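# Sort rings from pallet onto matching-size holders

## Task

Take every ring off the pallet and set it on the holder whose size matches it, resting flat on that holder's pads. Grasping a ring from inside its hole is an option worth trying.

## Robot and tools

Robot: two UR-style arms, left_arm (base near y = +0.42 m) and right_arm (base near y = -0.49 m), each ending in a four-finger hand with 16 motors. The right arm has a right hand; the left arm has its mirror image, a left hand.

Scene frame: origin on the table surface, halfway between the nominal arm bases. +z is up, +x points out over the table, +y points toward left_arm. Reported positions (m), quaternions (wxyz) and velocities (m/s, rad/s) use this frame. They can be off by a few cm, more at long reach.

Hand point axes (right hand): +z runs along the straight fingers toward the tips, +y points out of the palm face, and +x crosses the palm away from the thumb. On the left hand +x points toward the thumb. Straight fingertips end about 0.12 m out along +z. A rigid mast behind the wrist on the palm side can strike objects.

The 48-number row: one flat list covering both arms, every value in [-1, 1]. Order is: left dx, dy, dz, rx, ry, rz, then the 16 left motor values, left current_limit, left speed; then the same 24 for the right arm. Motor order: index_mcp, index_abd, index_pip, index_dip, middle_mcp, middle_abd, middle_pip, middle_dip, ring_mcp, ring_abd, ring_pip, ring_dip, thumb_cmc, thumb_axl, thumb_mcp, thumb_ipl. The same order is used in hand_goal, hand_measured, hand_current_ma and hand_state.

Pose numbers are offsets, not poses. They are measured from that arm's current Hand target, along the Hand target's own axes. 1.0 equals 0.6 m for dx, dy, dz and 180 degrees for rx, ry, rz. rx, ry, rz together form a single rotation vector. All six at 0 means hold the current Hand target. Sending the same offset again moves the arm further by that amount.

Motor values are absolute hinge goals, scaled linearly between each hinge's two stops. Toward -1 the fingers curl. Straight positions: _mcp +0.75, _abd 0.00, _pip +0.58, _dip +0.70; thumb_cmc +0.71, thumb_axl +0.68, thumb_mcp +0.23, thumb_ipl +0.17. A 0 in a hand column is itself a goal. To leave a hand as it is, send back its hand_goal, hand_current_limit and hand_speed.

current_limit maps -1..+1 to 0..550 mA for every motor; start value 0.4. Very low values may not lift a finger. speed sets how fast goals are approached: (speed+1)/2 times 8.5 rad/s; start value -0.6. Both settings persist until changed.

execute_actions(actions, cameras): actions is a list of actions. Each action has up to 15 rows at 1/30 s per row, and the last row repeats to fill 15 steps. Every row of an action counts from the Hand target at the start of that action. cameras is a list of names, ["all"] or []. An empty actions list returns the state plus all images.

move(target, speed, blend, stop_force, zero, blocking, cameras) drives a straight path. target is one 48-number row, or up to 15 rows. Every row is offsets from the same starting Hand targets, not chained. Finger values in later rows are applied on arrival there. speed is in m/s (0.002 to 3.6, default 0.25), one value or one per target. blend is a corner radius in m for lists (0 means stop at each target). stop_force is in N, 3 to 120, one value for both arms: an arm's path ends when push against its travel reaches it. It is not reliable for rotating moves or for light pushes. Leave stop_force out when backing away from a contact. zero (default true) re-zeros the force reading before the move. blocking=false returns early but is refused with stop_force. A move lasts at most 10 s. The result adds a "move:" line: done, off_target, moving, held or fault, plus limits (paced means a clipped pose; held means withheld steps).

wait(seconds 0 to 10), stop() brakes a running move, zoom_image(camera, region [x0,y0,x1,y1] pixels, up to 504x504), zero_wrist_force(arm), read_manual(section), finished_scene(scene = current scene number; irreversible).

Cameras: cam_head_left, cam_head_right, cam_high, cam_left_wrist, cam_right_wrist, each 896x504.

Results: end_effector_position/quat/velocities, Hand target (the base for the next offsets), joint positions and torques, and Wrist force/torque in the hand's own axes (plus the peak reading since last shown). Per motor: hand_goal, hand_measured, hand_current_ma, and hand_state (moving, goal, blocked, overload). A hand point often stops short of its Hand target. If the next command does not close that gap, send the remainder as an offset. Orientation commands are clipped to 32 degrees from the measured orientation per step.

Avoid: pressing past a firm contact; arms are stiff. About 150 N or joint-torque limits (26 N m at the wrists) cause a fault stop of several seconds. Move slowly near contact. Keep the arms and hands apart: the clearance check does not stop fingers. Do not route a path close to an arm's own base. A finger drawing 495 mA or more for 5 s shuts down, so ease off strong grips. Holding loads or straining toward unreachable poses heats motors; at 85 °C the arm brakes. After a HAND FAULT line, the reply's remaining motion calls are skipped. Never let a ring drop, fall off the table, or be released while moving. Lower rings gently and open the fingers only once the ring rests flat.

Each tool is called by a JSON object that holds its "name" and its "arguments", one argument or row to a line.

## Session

{"name": "execute_actions", "arguments": {
  "actions": []
}}

Scene clock: 0.00 s.
left_arm: end_effector_position=(+0.7323, +0.0129, +0.2126) hand_goal=(+0.754, +0.000, +0.576, +0.696, +0.754, +0.000, +0.576, +0.696, +0.754, +0.000, +0.576, +0.696, +0.714, +0.678, +0.226, +0.168) hand_measured=(+0.754, +0.000, +0.576, +0.696, +0.754, +0.000, +0.576, +0.696, +0.754, +0.000, +0.576, +0.696, +0.714, +0.678, +0.226, +0.168) hand_current_ma=(+0, +0, +0, +0, +0, +0, +0, +0, +0, +0, +0, +0, +0, +0, +0, +0) hand_state=(goal, goal, goal, goal, goal, goal, goal, goal, goal, goal, goal, goal, goal, goal, goal, goal) hand_current_limit=0.40 hand_speed=-0.60 end_effector_quat_wxyz=(+0.150, -0.002, +0.988, +0.023) | right_arm: end_effector_position=(+0.6636, -0.4244, +0.3048) hand_goal=(+0.754, +0.000, +0.576, +0.696, +0.754, +0.000, +0.576, +0.696, +0.754, +0.000, +0.576, +0.696, +0.714, +0.678, +0.226, +0.168) hand_measured=(+0.754, +0.000, +0.576, +0.696, +0.754, +0.000, +0.576, +0.696, +0.754, +0.000, +0.576, +0.696, +0.714, +0.678, +0.226, +0.168) hand_current_ma=(+0, +0, +0, +0, +0, +0, +0, +0, +0, +0, +0, +0, +0, +0, +0, +0) hand_state=(goal, goal, goal, goal, goal, goal, goal, goal, goal, goal, goal, goal, goal, goal, goal, goal) hand_current_limit=0.40 hand_speed=-0.60 end_effector_quat_wxyz=(+0.193, +0.594, +0.756, -0.198)
Joint positions: left_arm=[2.668 -2.711 -0.366 -1.38 1.741 -2] | right_arm=[0.128 -1.32 1.646 -1.899 -2.131 -0.138]
Joint velocities: within noise
Joint torques (N m): no reading
Wrist force (N): no reading
Wrist torque (N m): no reading
Wrist force, peak (N): no reading
Hand target: left_arm +0.7323, +0.0129, +0.2126; +0.150, -0.002, +0.988, +0.023 | right_arm +0.6636, -0.4244, +0.3048; +0.193, +0.594, +0.756, -0.198
camera_calibration:
cam_left_wrist: T_world_to_cam=[[0.726515, -0.659054, 0.194483, -0.594128], [-0.645163, -0.556813, 0.523187, 0.328299], [-0.236518, -0.505577, -0.82973, 0.478038], [0, 0, 0, 1]] pos_world=[0.756514, 0.0329234, 0.340429]
cam_right_wrist: T_world_to_cam=[[0.749288, -0.52995, 0.39714, -0.812792], [-0.488122, -0.0366757, 0.872004, -0.0122419], [-0.447553, -0.847235, -0.286161, 0.150079], [0, 0, 0, 1]] pos_world=[0.670208, -0.304036, 0.376414]

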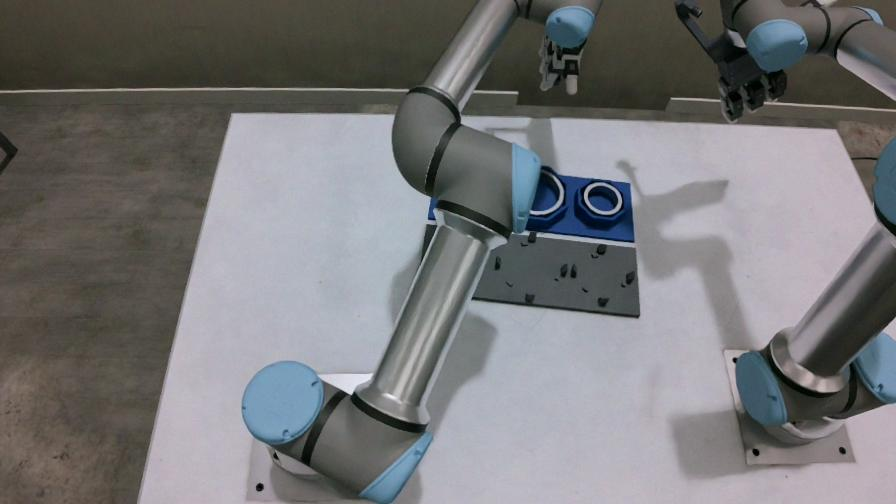

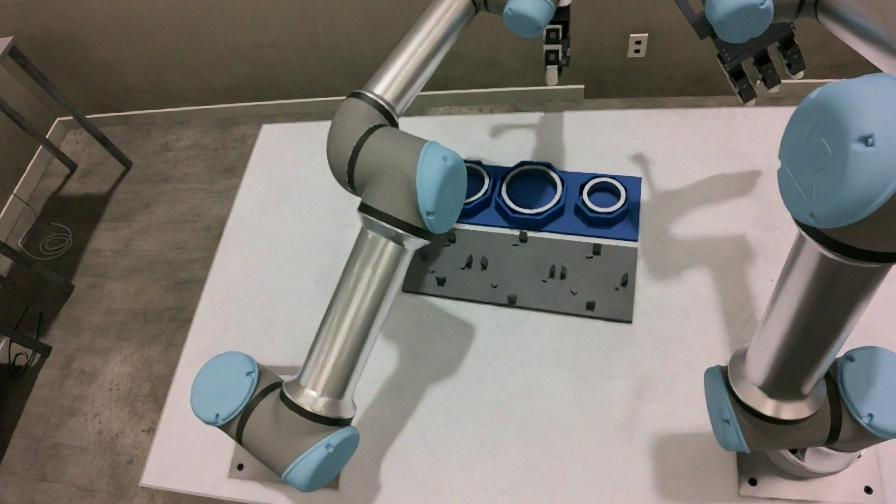

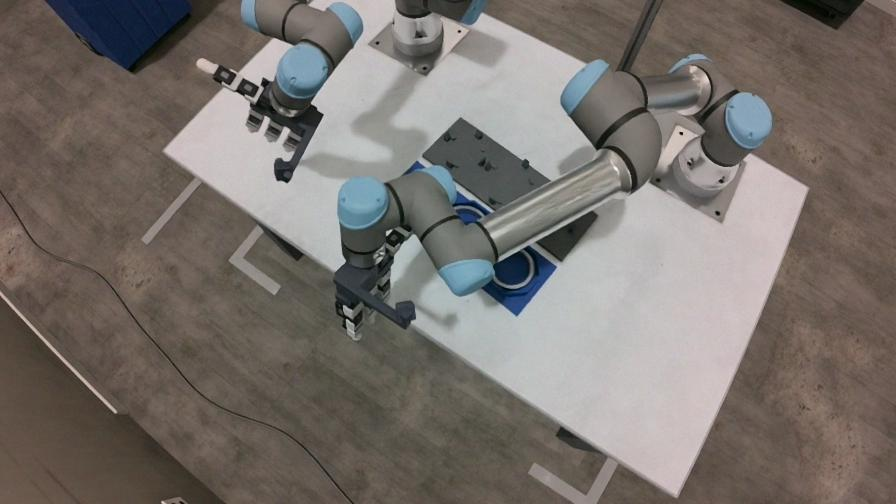

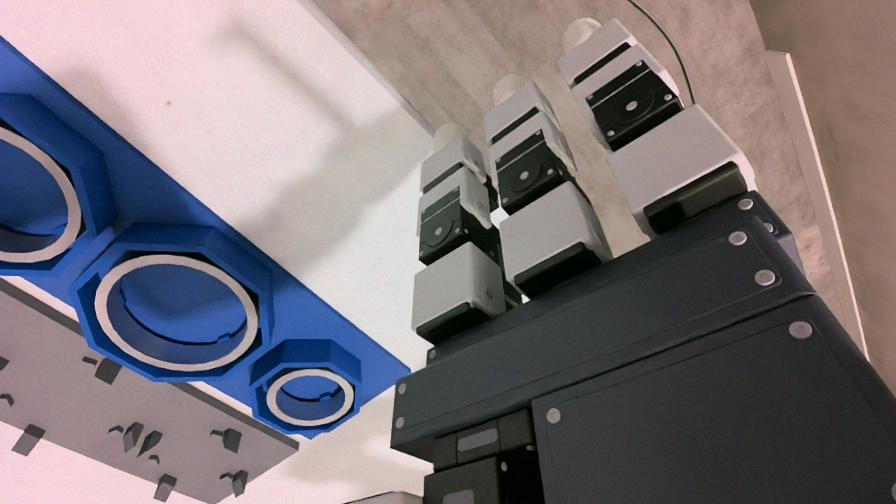

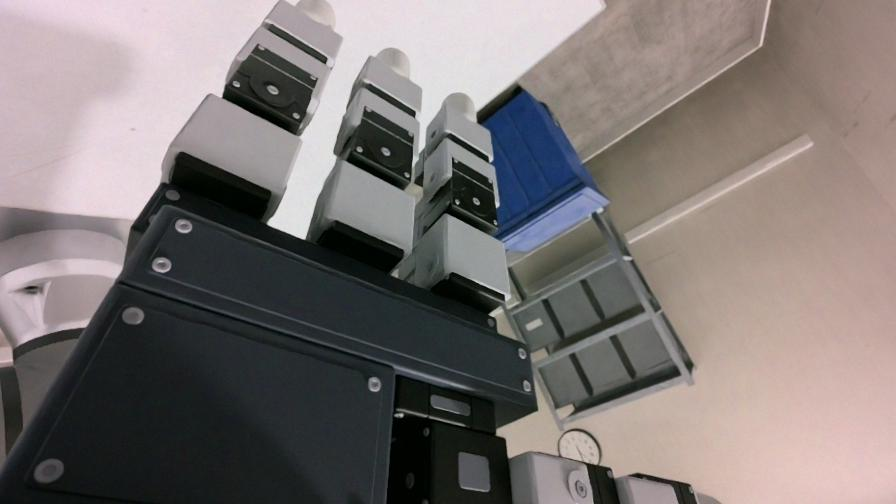

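{"name": "move", "arguments": {
  "target": [
    [-0.0213,0.0777,-0.234,0,0,0,0.754,0,0.576,0.696,0.754,0,0.576,0.696,0.754,0,0.576,0.696,0.714,0.678,0.226,0.168,0.4,-0.6,0,0,0,0,0,0,0.96,-0.1,-0.59,0.914,0.96,0.1,-0.59,0.914,0.96,0,0.87,0.696,0.714,0.678,0.9,0.6,0.2,-0.8],
    [0.3477,0.5818,-0.4427,-0.0293,0.0271,-0.2858,0.754,0,0.576,0.696,0.754,0,0.576,0.696,0.754,0,0.576,0.696,0.714,0.678,0.226,0.168,0.4,-0.6,0.061,-0.2523,-0.244,0.1574,0.2279,0.3670,0.96,-0.1,-0.59,0.914,0.96,0.1,-0.59,0.914,0.96,0,0.87,0.696,0.714,0.678,0.9,0.6,0.2,-0.8],
    [0.5549,0.935,-0.4915,-0.0586,0.0543,-0.5716,0.754,0,0.576,0.696,0.754,0,0.576,0.696,0.754,0,0.576,0.696,0.714,0.678,0.226,0.168,0.4,-0.6,0.2275,-0.3463,-0.3397,0.3148,0.4557,0.7340,0.96,-0.1,-0.59,0.914,0.96,0.1,-0.59,0.914,0.96,0,0.87,0.696,0.714,0.678,0.9,0.6,0.2,-0.8]
  ],
  "speed": 0.35,
  "blend": [0.04, 0.05, 0],
  "cameras": ["cam_left_wrist","cam_head_left","cam_head_right","cam_high","cam_right_wrist"]
}}

Scene clock: 50.90 s.
left_arm: end_effector_position=(+0.4049, +0.4246, +0.4194) hand_goal=(+0.754, +0.000, +0.576, +0.696, +0.754, +0.000, +0.576, +0.696, +0.754, +0.000, +0.576, +0.696, +0.714, +0.678, +0.226, +0.168) hand_measured=(+0.754, +0.000, +0.576, +0.696, +0.754, +0.000, +0.576, +0.696, +0.754, +0.000, +0.576, +0.696, +0.714, +0.678, +0.224, +0.168) hand_current_ma=(-3, +0, +2, +0, -3, +0, +2, +0, -3, +0, +2, +0, +1, -3, -10, -1) hand_state=(goal, goal, goal, goal, goal, goal, goal, goal, goal, goal, goal, goal, goal, goal, goal, goal) hand_current_limit=0.40 hand_speed=-0.60 end_effector_quat_wxyz=(+0.082, -0.575, +0.814, -0.010) | right_arm: end_effector_position=(+0.4811, -0.3260, +0.4204) hand_goal=(+0.960, -0.100, -0.590, +0.914, +0.960, +0.100, -0.590, +0.914, +0.960, +0.000, +0.870, +0.696, +0.714, +0.678, +0.900, +0.600) hand_measured=(+0.956, -0.098, -0.584, +0.912, +0.956, +0.096, -0.584, +0.912, +0.948, +0.000, +0.864, +0.696, +0.714, +0.678, +0.898, +0.598) hand_current_ma=(-17, +3, +20, -8, -17, -9, +17, -8, -48, +0, -18, +0, +0, -2, -5, -6) hand_state=(goal, goal, goal, goal, goal, goal, goal, goal, goal, goal, goal, goal, goal, goal, goal, goal) hand_current_limit=0.20 hand_speed=-0.80 end_effector_quat_wxyz=(-0.207, +0.969, +0.131, +0.020)
Joint positions: left_arm=[3.35 -1.557 -1.558 -1.437 1.614 -2.562] | right_arm=[0.071 -1.576 1.49 -1.487 -1.151 1.348]
Joint torques (N m): left_arm=[6.3 35.51 7.37 -0.1 -1.4 -2.41] | right_arm=[12.85 -14.94 -32.39 -0.75 -1.96 -1.45]
Wrist force (N): left_arm=[-0.1 0.0 0.0] | right_arm=[-1.8 -0.1 0.0]
Wrist torque (N m): left_arm=[0.02 0.01 0.03] | right_arm=[-0.09 0.10 -0.17]
Wrist force, peak (N): left_arm=[-0.2 0.7 -1.8] | right_arm=[-2.2 -1.0 -0.1]
Hand target: left_arm +0.4049, +0.4247, +0.4194; +0.082, -0.575, +0.814, -0.010 (not the last commanded pose) | right_arm +0.4811, -0.3260, +0.4204; -0.207, +0.969, +0.131, +0.020 (not the last commanded pose)
Off the commanded pose: left_arm 0.160 m, 34 deg | right_arm 0.098 m, 64 deg.
move: held (right_arm; a check stopped the path), off_target (left_arm; braked when a check withheld steps of right_arm); path passed 2 of 3 targets; blend cut to 0 m at target 1; limits=held
pose unreachable (right arm): on one or more control steps of this call, first in action 0 (counted from 0), this arm could not follow its commanded pose, so it was not sent that pose on those steps. It may still have moved: this result reports where it is.
cause: moving toward the commanded pose would bring two parts of the arm too close to each other (joints 5 (wrist 2) and 6 (wrist 3) lie between them).
camera_calibration:
cam_left_wrist: T_world_to_cam=[[0.859817, 0.483371, 0.164518, -0.651692], [0.238452, -0.665034, 0.707722, -0.151033], [0.451503, -0.569282, -0.687068, 0.468964], [0, 0, 0, 1]] pos_world=[0.384612, 0.481541, 0.536315]
cam_right_wrist: T_world_to_cam=[[-0.627605, -0.720823, -0.294154, 0.220947], [-0.498453, 0.0817984, 0.863049, -0.151219], [-0.598044, 0.688276, -0.410633, 0.810086], [0, 0, 0, 1]] pos_world=[0.547759, -0.385929, 0.52815]

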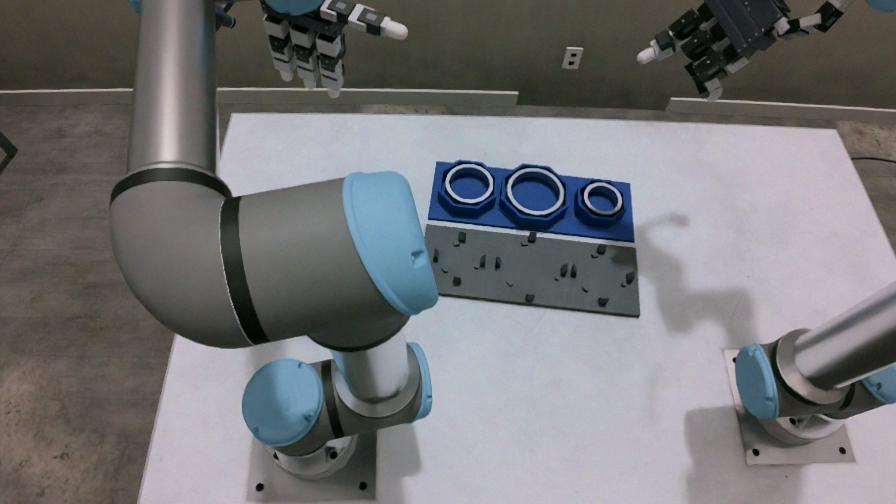

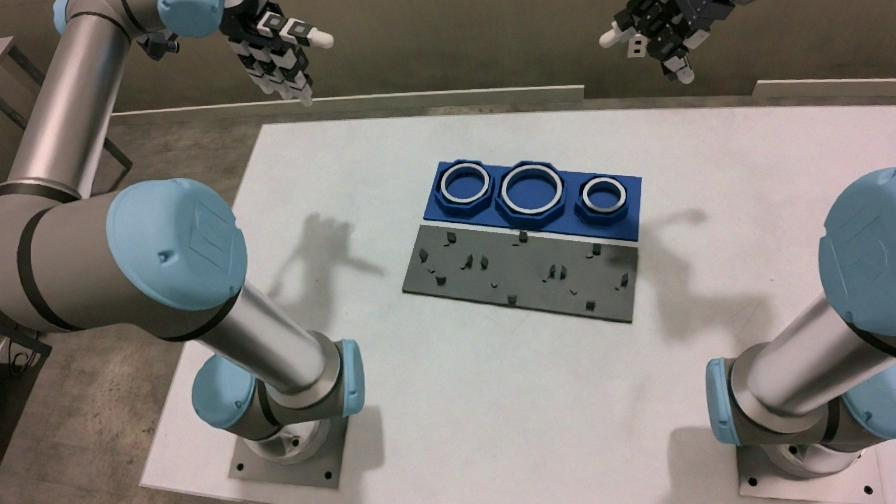

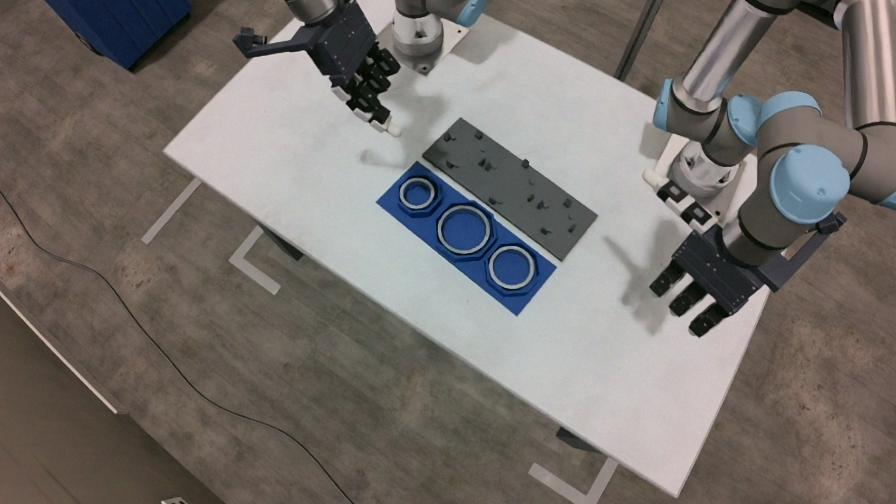

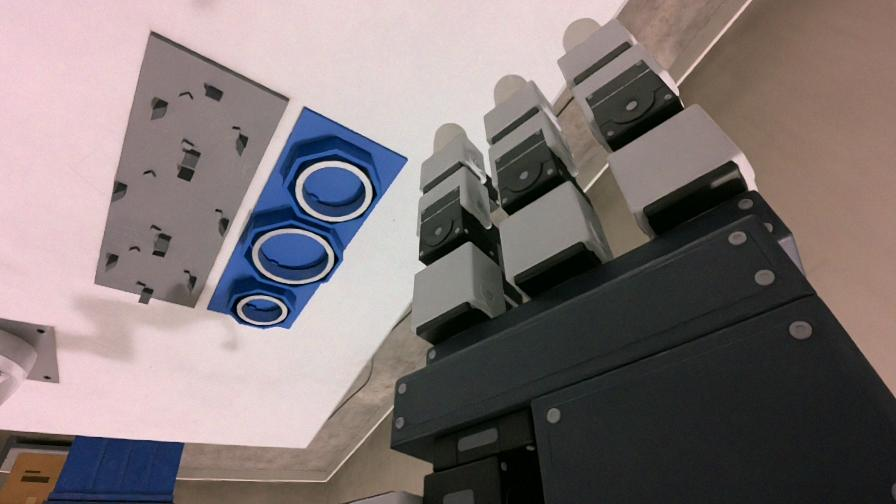

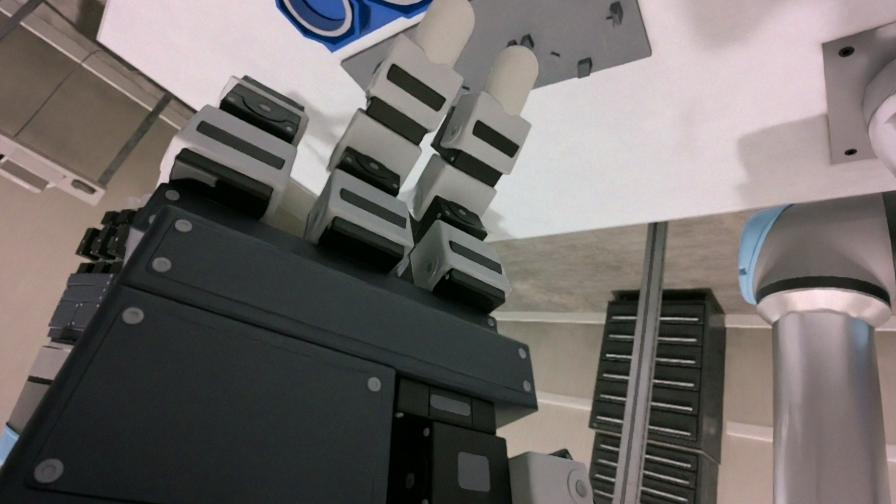

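{"name": "execute_actions", "arguments": {
  "actions": []
}}

Scene clock: 75.80 s.
left_arm: end_effector_position=(+0.4049, +0.4247, +0.4194) hand_goal=(+0.754, +0.000, +0.576, +0.696, +0.754, +0.000, +0.576, +0.696, +0.754, +0.000, +0.576, +0.696, +0.714, +0.678, +0.226, +0.168) hand_measured=(+0.754, +0.000, +0.576, +0.696, +0.754, +0.000, +0.576, +0.696, +0.754, +0.000, +0.576, +0.696, +0.714, +0.678, +0.224, +0.168) hand_current_ma=(-3, +0, +2, +0, -3, +0, +2, +0, -3, +0, +2, +0, +1, -3, -10, -1) hand_state=(goal, goal, goal, goal, goal, goal, goal, goal, goal, goal, goal, goal, goal, goal, goal, goal) hand_current_limit=0.40 hand_speed=-0.60 end_effector_quat_wxyz=(+0.082, -0.575, +0.814, -0.010) | right_arm: end_effector_position=(+0.4811, -0.3260, +0.4204) hand_goal=(+0.960, -0.100, -0.590, +0.914, +0.960, +0.100, -0.590, +0.914, +0.960, +0.000, +0.870, +0.696, +0.714, +0.678, +0.900, +0.600) hand_measured=(+0.956, -0.098, -0.584, +0.912, +0.956, +0.096, -0.584, +0.912, +0.948, +0.000, +0.864, +0.696, +0.714, +0.678, +0.898, +0.598) hand_current_ma=(-17, +3, +20, -8, -17, -9, +17, -8, -48, +0, -18, +0, +0, -2, -5, -6) hand_state=(goal, goal, goal, goal, goal, goal, goal, goal, goal, goal, goal, goal, goal, goal, goal, goal) hand_current_limit=0.20 hand_speed=-0.80 end_effector_quat_wxyz=(-0.207, +0.969, +0.131, +0.020)
Joint positions: left_arm=[3.35 -1.557 -1.559 -1.437 1.614 -2.562] | right_arm=[0.071 -1.576 1.49 -1.487 -1.151 1.348]
Joint velocities: within noise
Joint torques (N m): left_arm=[7.23 35.95 7.6 0.09 -1.36 -2.43] | right_arm=[13.54 -15.78 -31.13 -0.8 -1.93 -1.45]
Wrist force (N): left_arm=[0.2 0.3 -0.1] | right_arm=[-1.7 0.3 0.0]
Wrist torque (N m): left_arm=[0.05 -0.03 0.05] | right_arm=[-0.04 0.09 -0.16]
Wrist force, peak (N): left_arm=[0.2 0.3 -0.3] | right_arm=[-2.0 0.2 0.2]
Hand target: left_arm +0.4049, +0.4247, +0.4194; +0.082, -0.575, +0.814, -0.010 (not the last commanded pose) | right_arm +0.4811, -0.3260, +0.4204; -0.207, +0.969, +0.131, +0.020 (not the last commanded pose)
Off the commanded pose: left_arm 0.160 m, 34 deg | right_arm 0.098 m, 64 deg.
camera_calibration:
cam_left_wrist: T_world_to_cam=[[0.859721, 0.483578, 0.164411, -0.65166], [0.238643, -0.664905, 0.707779, -0.151108], [0.451584, -0.569257, -0.687036, 0.469005], [0, 0, 0, 1]] pos_world=[0.384512, 0.481641, 0.536315]
cam_right_wrist: T_world_to_cam=[[-0.627457, -0.720927, -0.294215, 0.22093], [-0.498513, 0.0816731, 0.863026, -0.15123], [-0.598149, 0.688182, -0.410638, 0.810041], [0, 0, 0, 1]] pos_world=[0.547759, -0.38583, 0.52815]

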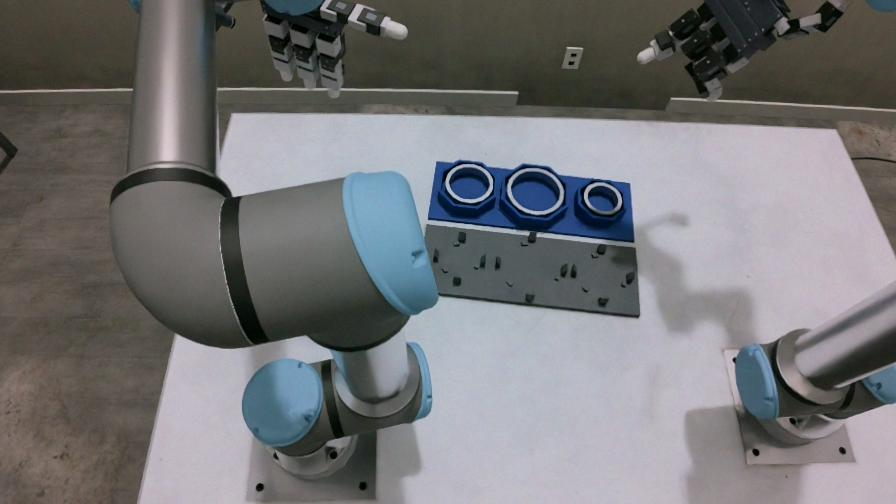

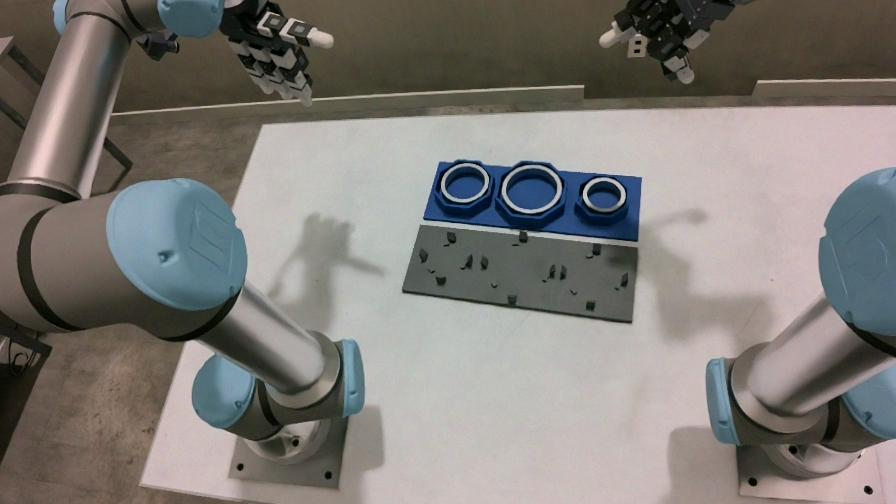

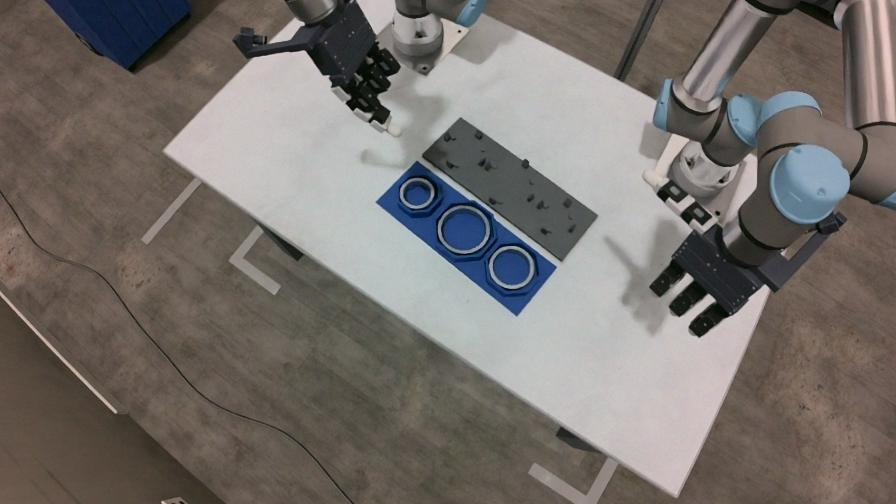

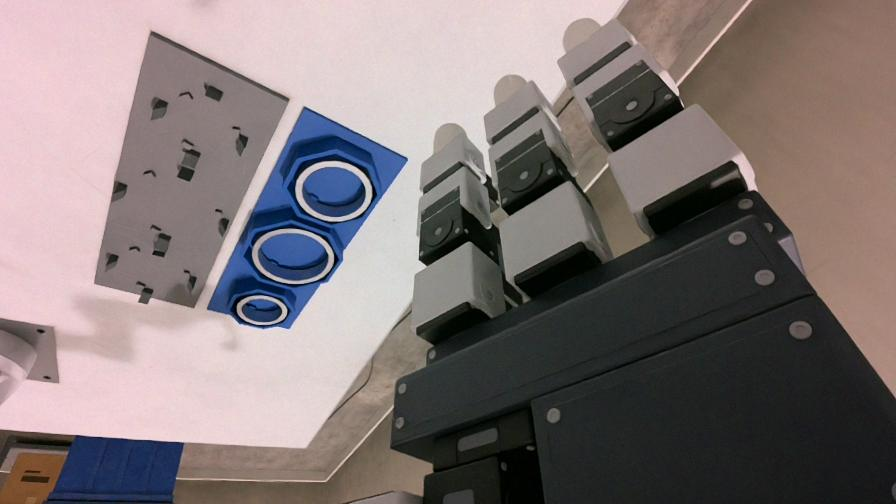

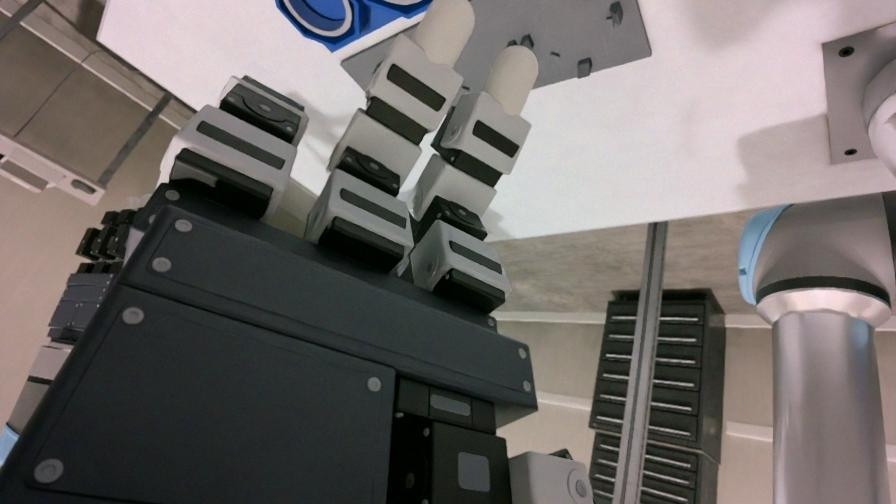

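{"name": "move", "arguments": {
  "target": [
    [-0.1667,0.209,-0.0045,-0.0192,0.0171,-0.185,0.754,0,0.576,0.696,0.754,0,0.576,0.696,0.754,0,0.576,0.696,0.714,0.678,0.226,0.168,0.4,-0.6,0.035,-0.0217,0.218,-0.009,0.0676,0.0919,0.96,-0.1,-0.59,0.914,0.96,0.1,-0.59,0.914,0.96,0,0.87,0.696,0.714,0.678,0.9,0.6,0.2,-0.8],
    [-0.1667,0.209,-0.0045,-0.0192,0.0171,-0.185,0.754,0,0.576,0.696,0.754,0,0.576,0.696,0.754,0,0.576,0.696,0.714,0.678,0.226,0.168,0.4,-0.6,-0.0208,-0.0972,0.4208,0.0312,0.1353,0.1856,0.96,-0.1,-0.59,0.914,0.96,0.1,-0.59,0.914,0.96,0,0.87,0.696,0.714,0.678,0.9,0.6,0.2,-0.8]
  ],
  "speed": 0.2,
  "blend": 0.03
}}

Scene clock: 142.70 s.
left_arm: end_effector_position=(+0.3852, +0.4561, +0.4196) hand_goal=(+0.754, +0.000, +0.576, +0.696, +0.754, +0.000, +0.576, +0.696, +0.754, +0.000, +0.576, +0.696, +0.714, +0.678, +0.226, +0.168) hand_measured=(+0.754, +0.000, +0.576, +0.696, +0.754, +0.000, +0.576, +0.696, +0.754, +0.000, +0.576, +0.696, +0.714, +0.678, +0.224, +0.168) hand_current_ma=(-3, +0, +2, +0, -3, +0, +2, +0, -3, +0, +2, +0, +1, -3, -10, -1) hand_state=(goal, goal, goal, goal, goal, goal, goal, goal, goal, goal, goal, goal, goal, goal, goal, goal) hand_current_limit=0.40 hand_speed=-0.60 end_effector_quat_wxyz=(+0.072, -0.629, +0.774, -0.013) | right_arm: end_effector_position=(+0.4821, -0.3194, +0.4098) hand_goal=(+0.960, -0.100, -0.590, +0.914, +0.960, +0.100, -0.590, +0.914, +0.960, +0.000, +0.870, +0.696, +0.714, +0.678, +0.900, +0.600) hand_measured=(+0.956, -0.098, -0.584, +0.912, +0.956, +0.096, -0.586, +0.912, +0.948, +0.000, +0.864, +0.696, +0.714, +0.678, +0.898, +0.598) hand_current_ma=(-17, +3, +20, -8, -17, -8, +16, -8, -48, +0, -18, +0, +0, -2, -5, -6) hand_state=(goal, goal, goal, goal, goal, goal, goal, goal, goal, goal, goal, goal, goal, goal, goal, goal) hand_current_limit=0.20 hand_speed=-0.80 end_effector_quat_wxyz=(-0.208, +0.971, +0.116, +0.025)
Joint positions: left_arm=[3.45 -1.52 -1.589 -1.458 1.596 -2.598] | right_arm=[0.083 -1.575 1.522 -1.545 -1.15 1.396]
Joint torques (N m): left_arm=[7.9 33.82 8.06 -0.04 -1.45 -2.59] | right_arm=[-13.27 -29.59 -31.26 -1.08 -1.87 -1.54]
Wrist force (N): left_arm=[0.0 0.5 0.2] | right_arm=[-1.7 0.1 0.1]
Wrist torque (N m): left_arm=[0.06 0.02 0.03] | right_arm=[-0.08 0.07 -0.16]
Wrist force, peak (N): left_arm=[-0.6 1.1 0.2] | right_arm=[-1.8 -0.3 3.2]
Hand target: left_arm +0.3852, +0.4562, +0.4196; +0.072, -0.629, +0.774, -0.013 (not the last commanded pose) | right_arm +0.4821, -0.3194, +0.4098; -0.208, +0.971, +0.116, +0.025 (not the last commanded pose)
Off the commanded pose: left_arm 0.123 m, 26 deg | right_arm 0.247 m, 40 deg.
move: held (right_arm; a check stopped the path), off_target (left_arm; braked when a check withheld steps of right_arm); path passed 0 of 2 targets; limits=held
pose unreachable (right arm): on one or more control steps of this call, first in action 0 (counted from 0), this arm could not follow its commanded pose, so it was not sent that pose on those steps. It may still have moved: this result reports where it is.
cause: moving toward the commanded pose would bring two parts of the arm too close to each other (joints 5 (wrist 2) and 6 (wrist 3) lie between them).

{"name": "move", "arguments": {
  "target": [
    [-0.1487,0.1417,-0.003,-0.0146,0.0133,-0.1422,0.754,0,0.576,0.696,0.754,0,0.576,0.696,0.754,0,0.576,0.696,0.714,0.678,0.226,0.168,0.4,-0.6,0.0278,-0.0207,0.198,-0.0082,0.0616,0.0837,0.96,-0.1,-0.59,0.914,0.96,0.1,-0.59,0.914,0.96,0,0.87,0.696,0.714,0.678,0.226,0.168,0.2,-0.6],
    [-0.1487,0.1417,-0.003,-0.0146,0.0133,-0.1422,0.754,0,0.576,0.696,0.754,0,0.576,0.696,0.754,0,0.576,0.696,0.714,0.678,0.226,0.168,0.4,-0.6,-0.0333,-0.0955,0.3995,0.032,0.1287,0.1778,0.96,-0.1,-0.59,0.914,0.96,0.1,-0.59,0.914,0.96,0,0.87,0.696,0.714,0.678,0.226,0.168,0.2,-0.6]
  ],
  "speed": 0.2,
  "blend": 0.03
}}

Scene clock: 184.93 s.
left_arm: end_effector_position=(+0.3202, +0.5609, +0.4205) hand_goal=(+0.754, +0.000, +0.576, +0.696, +0.754, +0.000, +0.576, +0.696, +0.754, +0.000, +0.576, +0.696, +0.714, +0.678, +0.226, +0.168) hand_measured=(+0.754, +0.000, +0.576, +0.696, +0.754, +0.000, +0.576, +0.696, +0.754, +0.000, +0.576, +0.696, +0.714, +0.678, +0.224, +0.168) hand_current_ma=(-3, +0, +2, +0, -3, +0, +2, +0, -3, +0, +2, +0, +1, -3, -10, -1) hand_state=(goal, goal, goal, goal, goal, goal, goal, goal, goal, goal, goal, goal, goal, goal, goal, goal) hand_current_limit=0.40 hand_speed=-0.60 end_effector_quat_wxyz=(-0.037, +0.786, -0.617, +0.024) | right_arm: end_effector_position=(+0.4495, -0.1747, +0.2120) hand_goal=(+0.960, -0.100, -0.590, +0.914, +0.960, +0.100, -0.590, +0.914, +0.960, +0.000, +0.870, +0.696, +0.714, +0.678, +0.226, +0.168) hand_measured=(+0.956, -0.098, -0.584, +0.912, +0.956, +0.098, -0.586, +0.912, +0.948, +0.000, +0.864, +0.696, +0.710, +0.678, +0.224, +0.170) hand_current_ma=(-17, +3, +17, -8, -17, -8, +14, -8, -48, +0, -18, +0, -10, -2, -8, +4) hand_state=(goal, goal, goal, goal, goal, goal, goal, goal, goal, goal, goal, goal, goal, goal, goal, goal) hand_current_limit=0.20 hand_speed=-0.60 end_effector_quat_wxyz=(-0.273, +0.929, -0.197, +0.154)
Joint positions: left_arm=[3.814 -1.448 -1.643 -1.539 1.539 -2.682] | right_arm=[0.344 -1.417 2.049 -2.771 -1.264 2.397]
Joint torques (N m): left_arm=[7.78 31.67 7.16 -0.19 -1.54 -2.47] | right_arm=[12.62 -17.87 -13.52 -4.48 -2.21 1.45]
Wrist force (N): left_arm=[-0.2 0.5 0.1] | right_arm=[-1.9 0.0 -0.1]
Wrist torque (N m): left_arm=[0.08 0.03 0.04] | right_arm=[-0.12 0.09 -0.36]
Wrist force, peak (N): left_arm=[-0.5 1.0 0.0] | right_arm=[-2.6 0.2 0.4]
Hand target: left_arm +0.3202, +0.5609, +0.4205; -0.037, +0.786, -0.617, +0.024 | right_arm +0.4495, -0.1747, +0.2120; -0.273, +0.929, -0.197, +0.154
Off the commanded pose: left_arm 0.000 m, 0 deg | right_arm 0.000 m, 0 deg.
move: done

{"name": "wait", "arguments": {
  "seconds": 0,
  "cameras": ["cam_left_wrist","cam_head_left","cam_head_right"]
}}

{"name": "zoom_image", "arguments": {
  "camera": "cam_left_wrist",
  "region": [60, 20, 460, 345]
}}

{"name": "zoom_image", "arguments": {
  "camera": "cam_head_left",
  "region": [410, 140, 660, 330]
}}

{"name": "zoom_image", "arguments": {
  "camera": "cam_head_right",
  "region": [390, 140, 660, 335]
}}

Scene clock: 190.73 s.
left_arm: end_effector_position=(+0.3202, +0.5609, +0.4205) hand_goal=(+0.754, +0.000, +0.576, +0.696, +0.754, +0.000, +0.576, +0.696, +0.754, +0.000, +0.576, +0.696, +0.714, +0.678, +0.226, +0.168) hand_measured=(+0.754, +0.000, +0.576, +0.696, +0.754, +0.000, +0.576, +0.696, +0.754, +0.000, +0.576, +0.696, +0.714, +0.678, +0.224, +0.168) hand_current_ma=(-3, +0, +2, +0, -3, +0, +2, +0, -3, +0, +2, +0, +1, -3, -10, -1) hand_state=(goal, goal, goal, goal, goal, goal, goal, goal, goal, goal, goal, goal, goal, goal, goal, goal) hand_current_limit=0.40 hand_speed=-0.60 end_effector_quat_wxyz=(-0.037, +0.786, -0.617, +0.024) | right_arm: end_effector_position=(+0.4495, -0.1747, +0.2120) hand_goal=(+0.960, -0.100, -0.590, +0.914, +0.960, +0.100, -0.590, +0.914, +0.960, +0.000, +0.870, +0.696, +0.714, +0.678, +0.226, +0.168) hand_measured=(+0.956, -0.098, -0.584, +0.912, +0.956, +0.098, -0.586, +0.912, +0.948, +0.000, +0.864, +0.696, +0.710, +0.678, +0.224, +0.170) hand_current_ma=(-17, +3, +17, -8, -17, -8, +14, -8, -48, +0, -18, +0, -10, -2, -8, +4) hand_state=(goal, goal, goal, goal, goal, goal, goal, goal, goal, goal, goal, goal, goal, goal, goal, goal) hand_current_limit=0.20 hand_speed=-0.60 end_effector_quat_wxyz=(-0.273, +0.929, -0.197, +0.154)
Joint positions: left_arm=[3.814 -1.448 -1.643 -1.539 1.539 -2.682] | right_arm=[0.344 -1.417 2.049 -2.771 -1.265 2.397]
Joint torques (N m): left_arm=[7.39 31.03 7.58 -0.15 -1.53 -2.48] | right_arm=[13 -18.66 -13.65 -4.51 -2.07 1.51]
Wrist force (N): left_arm=[0.0 0.6 0.2] | right_arm=[-2.0 0.3 -0.1]
Wrist torque (N m): left_arm=[0.08 0.01 0.05] | right_arm=[-0.07 0.11 -0.36]
Wrist force, peak (N): left_arm=[0.2 0.7 0.2] | right_arm=[-2.2 0.3 0.0]
Hand target: left_arm +0.3202, +0.5609, +0.4205; -0.037, +0.786, -0.617, +0.024 | right_arm +0.4495, -0.1747, +0.2120; -0.273, +0.929, -0.197, +0.154
Off the commanded pose: left_arm 0.000 m, 0 deg | right_arm 0.000 m, 0 deg.
camera_calibration:
cam_left_wrist: T_world_to_cam=[[0.4576, 0.886875, 0.0636755, -0.700039], [0.558055, -0.342215, 0.755952, -0.344678], [0.692226, -0.310389, -0.651523, 0.348351], [0, 0, 0, 1]] pos_world=[0.27155, 0.611018, 0.532094]
Images, in order (width x height): cam_head_left 896x504, cam_head_right 896x504, cam_left_wrist 896x504.

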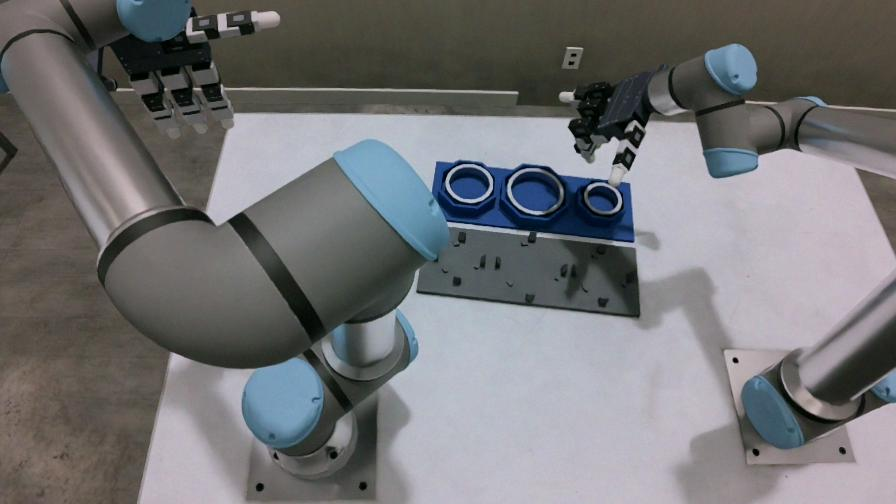

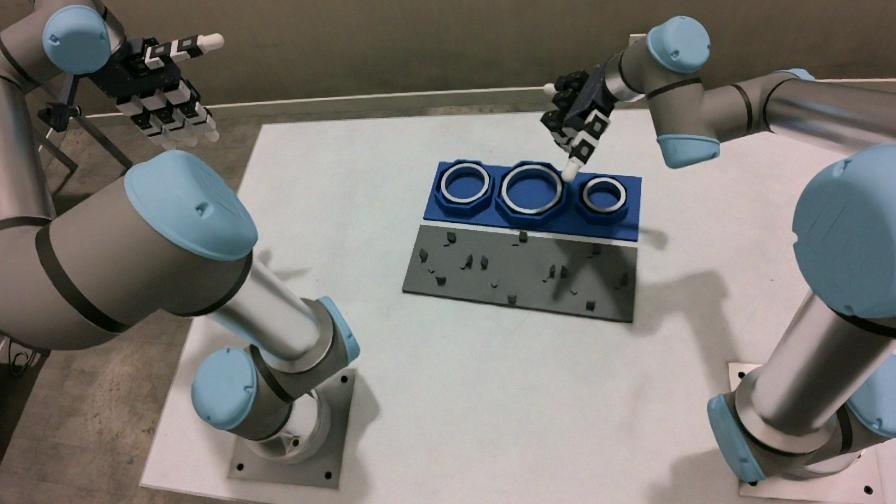

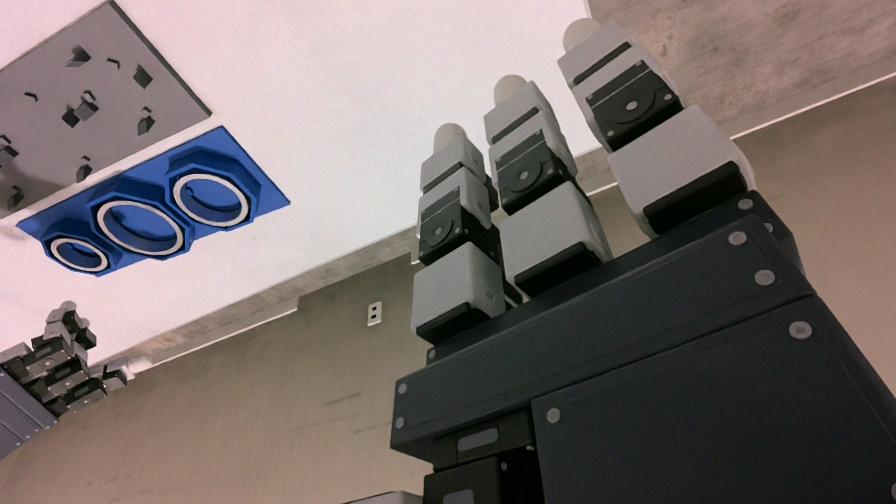

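Scaled by 1.260 from the camera's 896x504 image, which has a finer 1280x720 frame.

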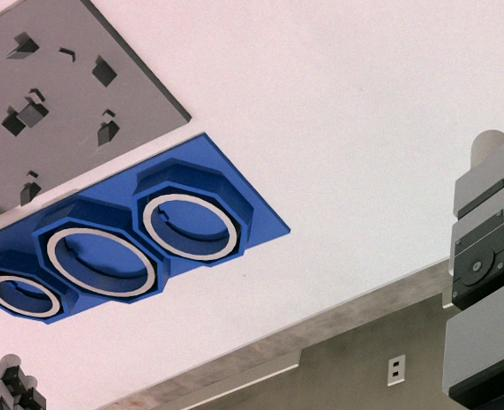

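Scaled by 2.016 from the camera's 896x504 image, which has a finer 1280x720 frame.

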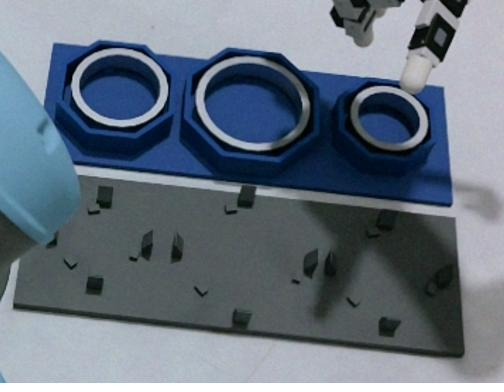

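Scaled by 1.867 from the camera's 896x504 image, which has a finer 1280x720 frame.

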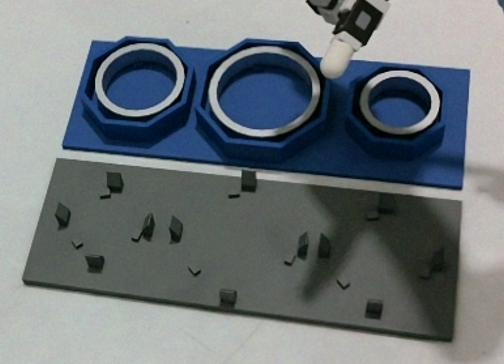

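{"name": "move", "arguments": {
  "target": [
    [0,0,0,0,0,0,0.754,0,0.576,0.696,0.754,0,0.576,0.696,0.754,0,0.576,0.696,0.714,0.678,0.226,0.168,0.4,-0.6,-0.051,0.1595,0.0458,0.0724,0.0256,0.1111,0.96,-0.1,-0.59,0.914,0.96,0.1,-0.59,0.914,0.96,0,0.87,0.696,0.714,0.678,0.226,0.168,0.2,-0.6],
    [0,0,0,0,0,0,0.754,0,0.576,0.696,0.754,0,0.576,0.696,0.754,0,0.576,0.696,0.714,0.678,0.226,0.168,0.4,-0.6,-0.051,0.1595,0.0458,0.0724,0.0256,0.1111,0.96,-0.1,-0.59,0.914,0.96,0.1,-0.59,0.914,0.96,0,0.87,0.696,0.714,0.678,0.9,0.6,0.2,-0.6]
  ],
  "speed": 0.15
}}

Scene clock: 222.10 s.
left_arm: end_effector_position=(+0.3202, +0.5609, +0.4205) hand_goal=(+0.754, +0.000, +0.576, +0.696, +0.754, +0.000, +0.576, +0.696, +0.754, +0.000, +0.576, +0.696, +0.714, +0.678, +0.226, +0.168) hand_measured=(+0.754, +0.000, +0.576, +0.696, +0.754, +0.000, +0.576, +0.696, +0.754, +0.000, +0.576, +0.696, +0.714, +0.678, +0.224, +0.168) hand_current_ma=(-3, +0, +2, +0, -3, +0, +2, +0, -3, +0, +2, +0, +1, -3, -10, -1) hand_state=(goal, goal, goal, goal, goal, goal, goal, goal, goal, goal, goal, goal, goal, goal, goal, goal) hand_current_limit=0.40 hand_speed=-0.60 end_effector_quat_wxyz=(-0.037, +0.786, -0.617, +0.024) | right_arm: end_effector_position=(+0.4066, -0.2227, +0.1301) hand_goal=(+0.960, -0.100, -0.590, +0.914, +0.960, +0.100, -0.590, +0.914, +0.960, +0.000, +0.870, +0.696, +0.714, +0.678, +0.900, +0.600) hand_measured=(+0.956, -0.098, -0.586, +0.912, +0.956, +0.098, -0.586, +0.912, +0.948, +0.000, +0.864, +0.696, +0.708, +0.678, +0.896, +0.598) hand_current_ma=(-17, +3, +12, -8, -17, -8, +10, -8, -48, +0, -18, +0, -18, +3, -17, -8) hand_state=(goal, goal, goal, goal, goal, goal, goal, goal, goal, goal, goal, goal, goal, goal, goal, goal) hand_current_limit=0.20 hand_speed=-0.60 end_effector_quat_wxyz=(-0.391, +0.837, -0.347, +0.162)
Joint positions: left_arm=[3.814 -1.448 -1.643 -1.539 1.539 -2.682] | right_arm=[0.132 -1.349 2.433 -3.404 -1.069 2.664]
Joint torques (N m): left_arm=[7.19 30.92 7.79 -0.2 -1.42 -2.34] | right_arm=[-13.28 -14.11 -5.67 -4.65 2.86 1.68]
Wrist force (N): left_arm=[0.0 0.6 0.0] | right_arm=[-1.9 0.2 0.0]
Wrist torque (N m): left_arm=[0.10 0.01 0.05] | right_arm=[-0.06 0.12 -0.30]
Wrist force, peak (N): left_arm=[-0.1 0.8 0.2] | right_arm=[-2.3 -0.7 -0.2]
Hand target: left_arm +0.3202, +0.5609, +0.4205; -0.037, +0.786, -0.617, +0.024 | right_arm +0.4066, -0.2227, +0.1301; -0.391, +0.837, -0.347, +0.162
Off the commanded pose: left_arm 0.000 m, 0 deg | right_arm 0.000 m, 0 deg.
move: done


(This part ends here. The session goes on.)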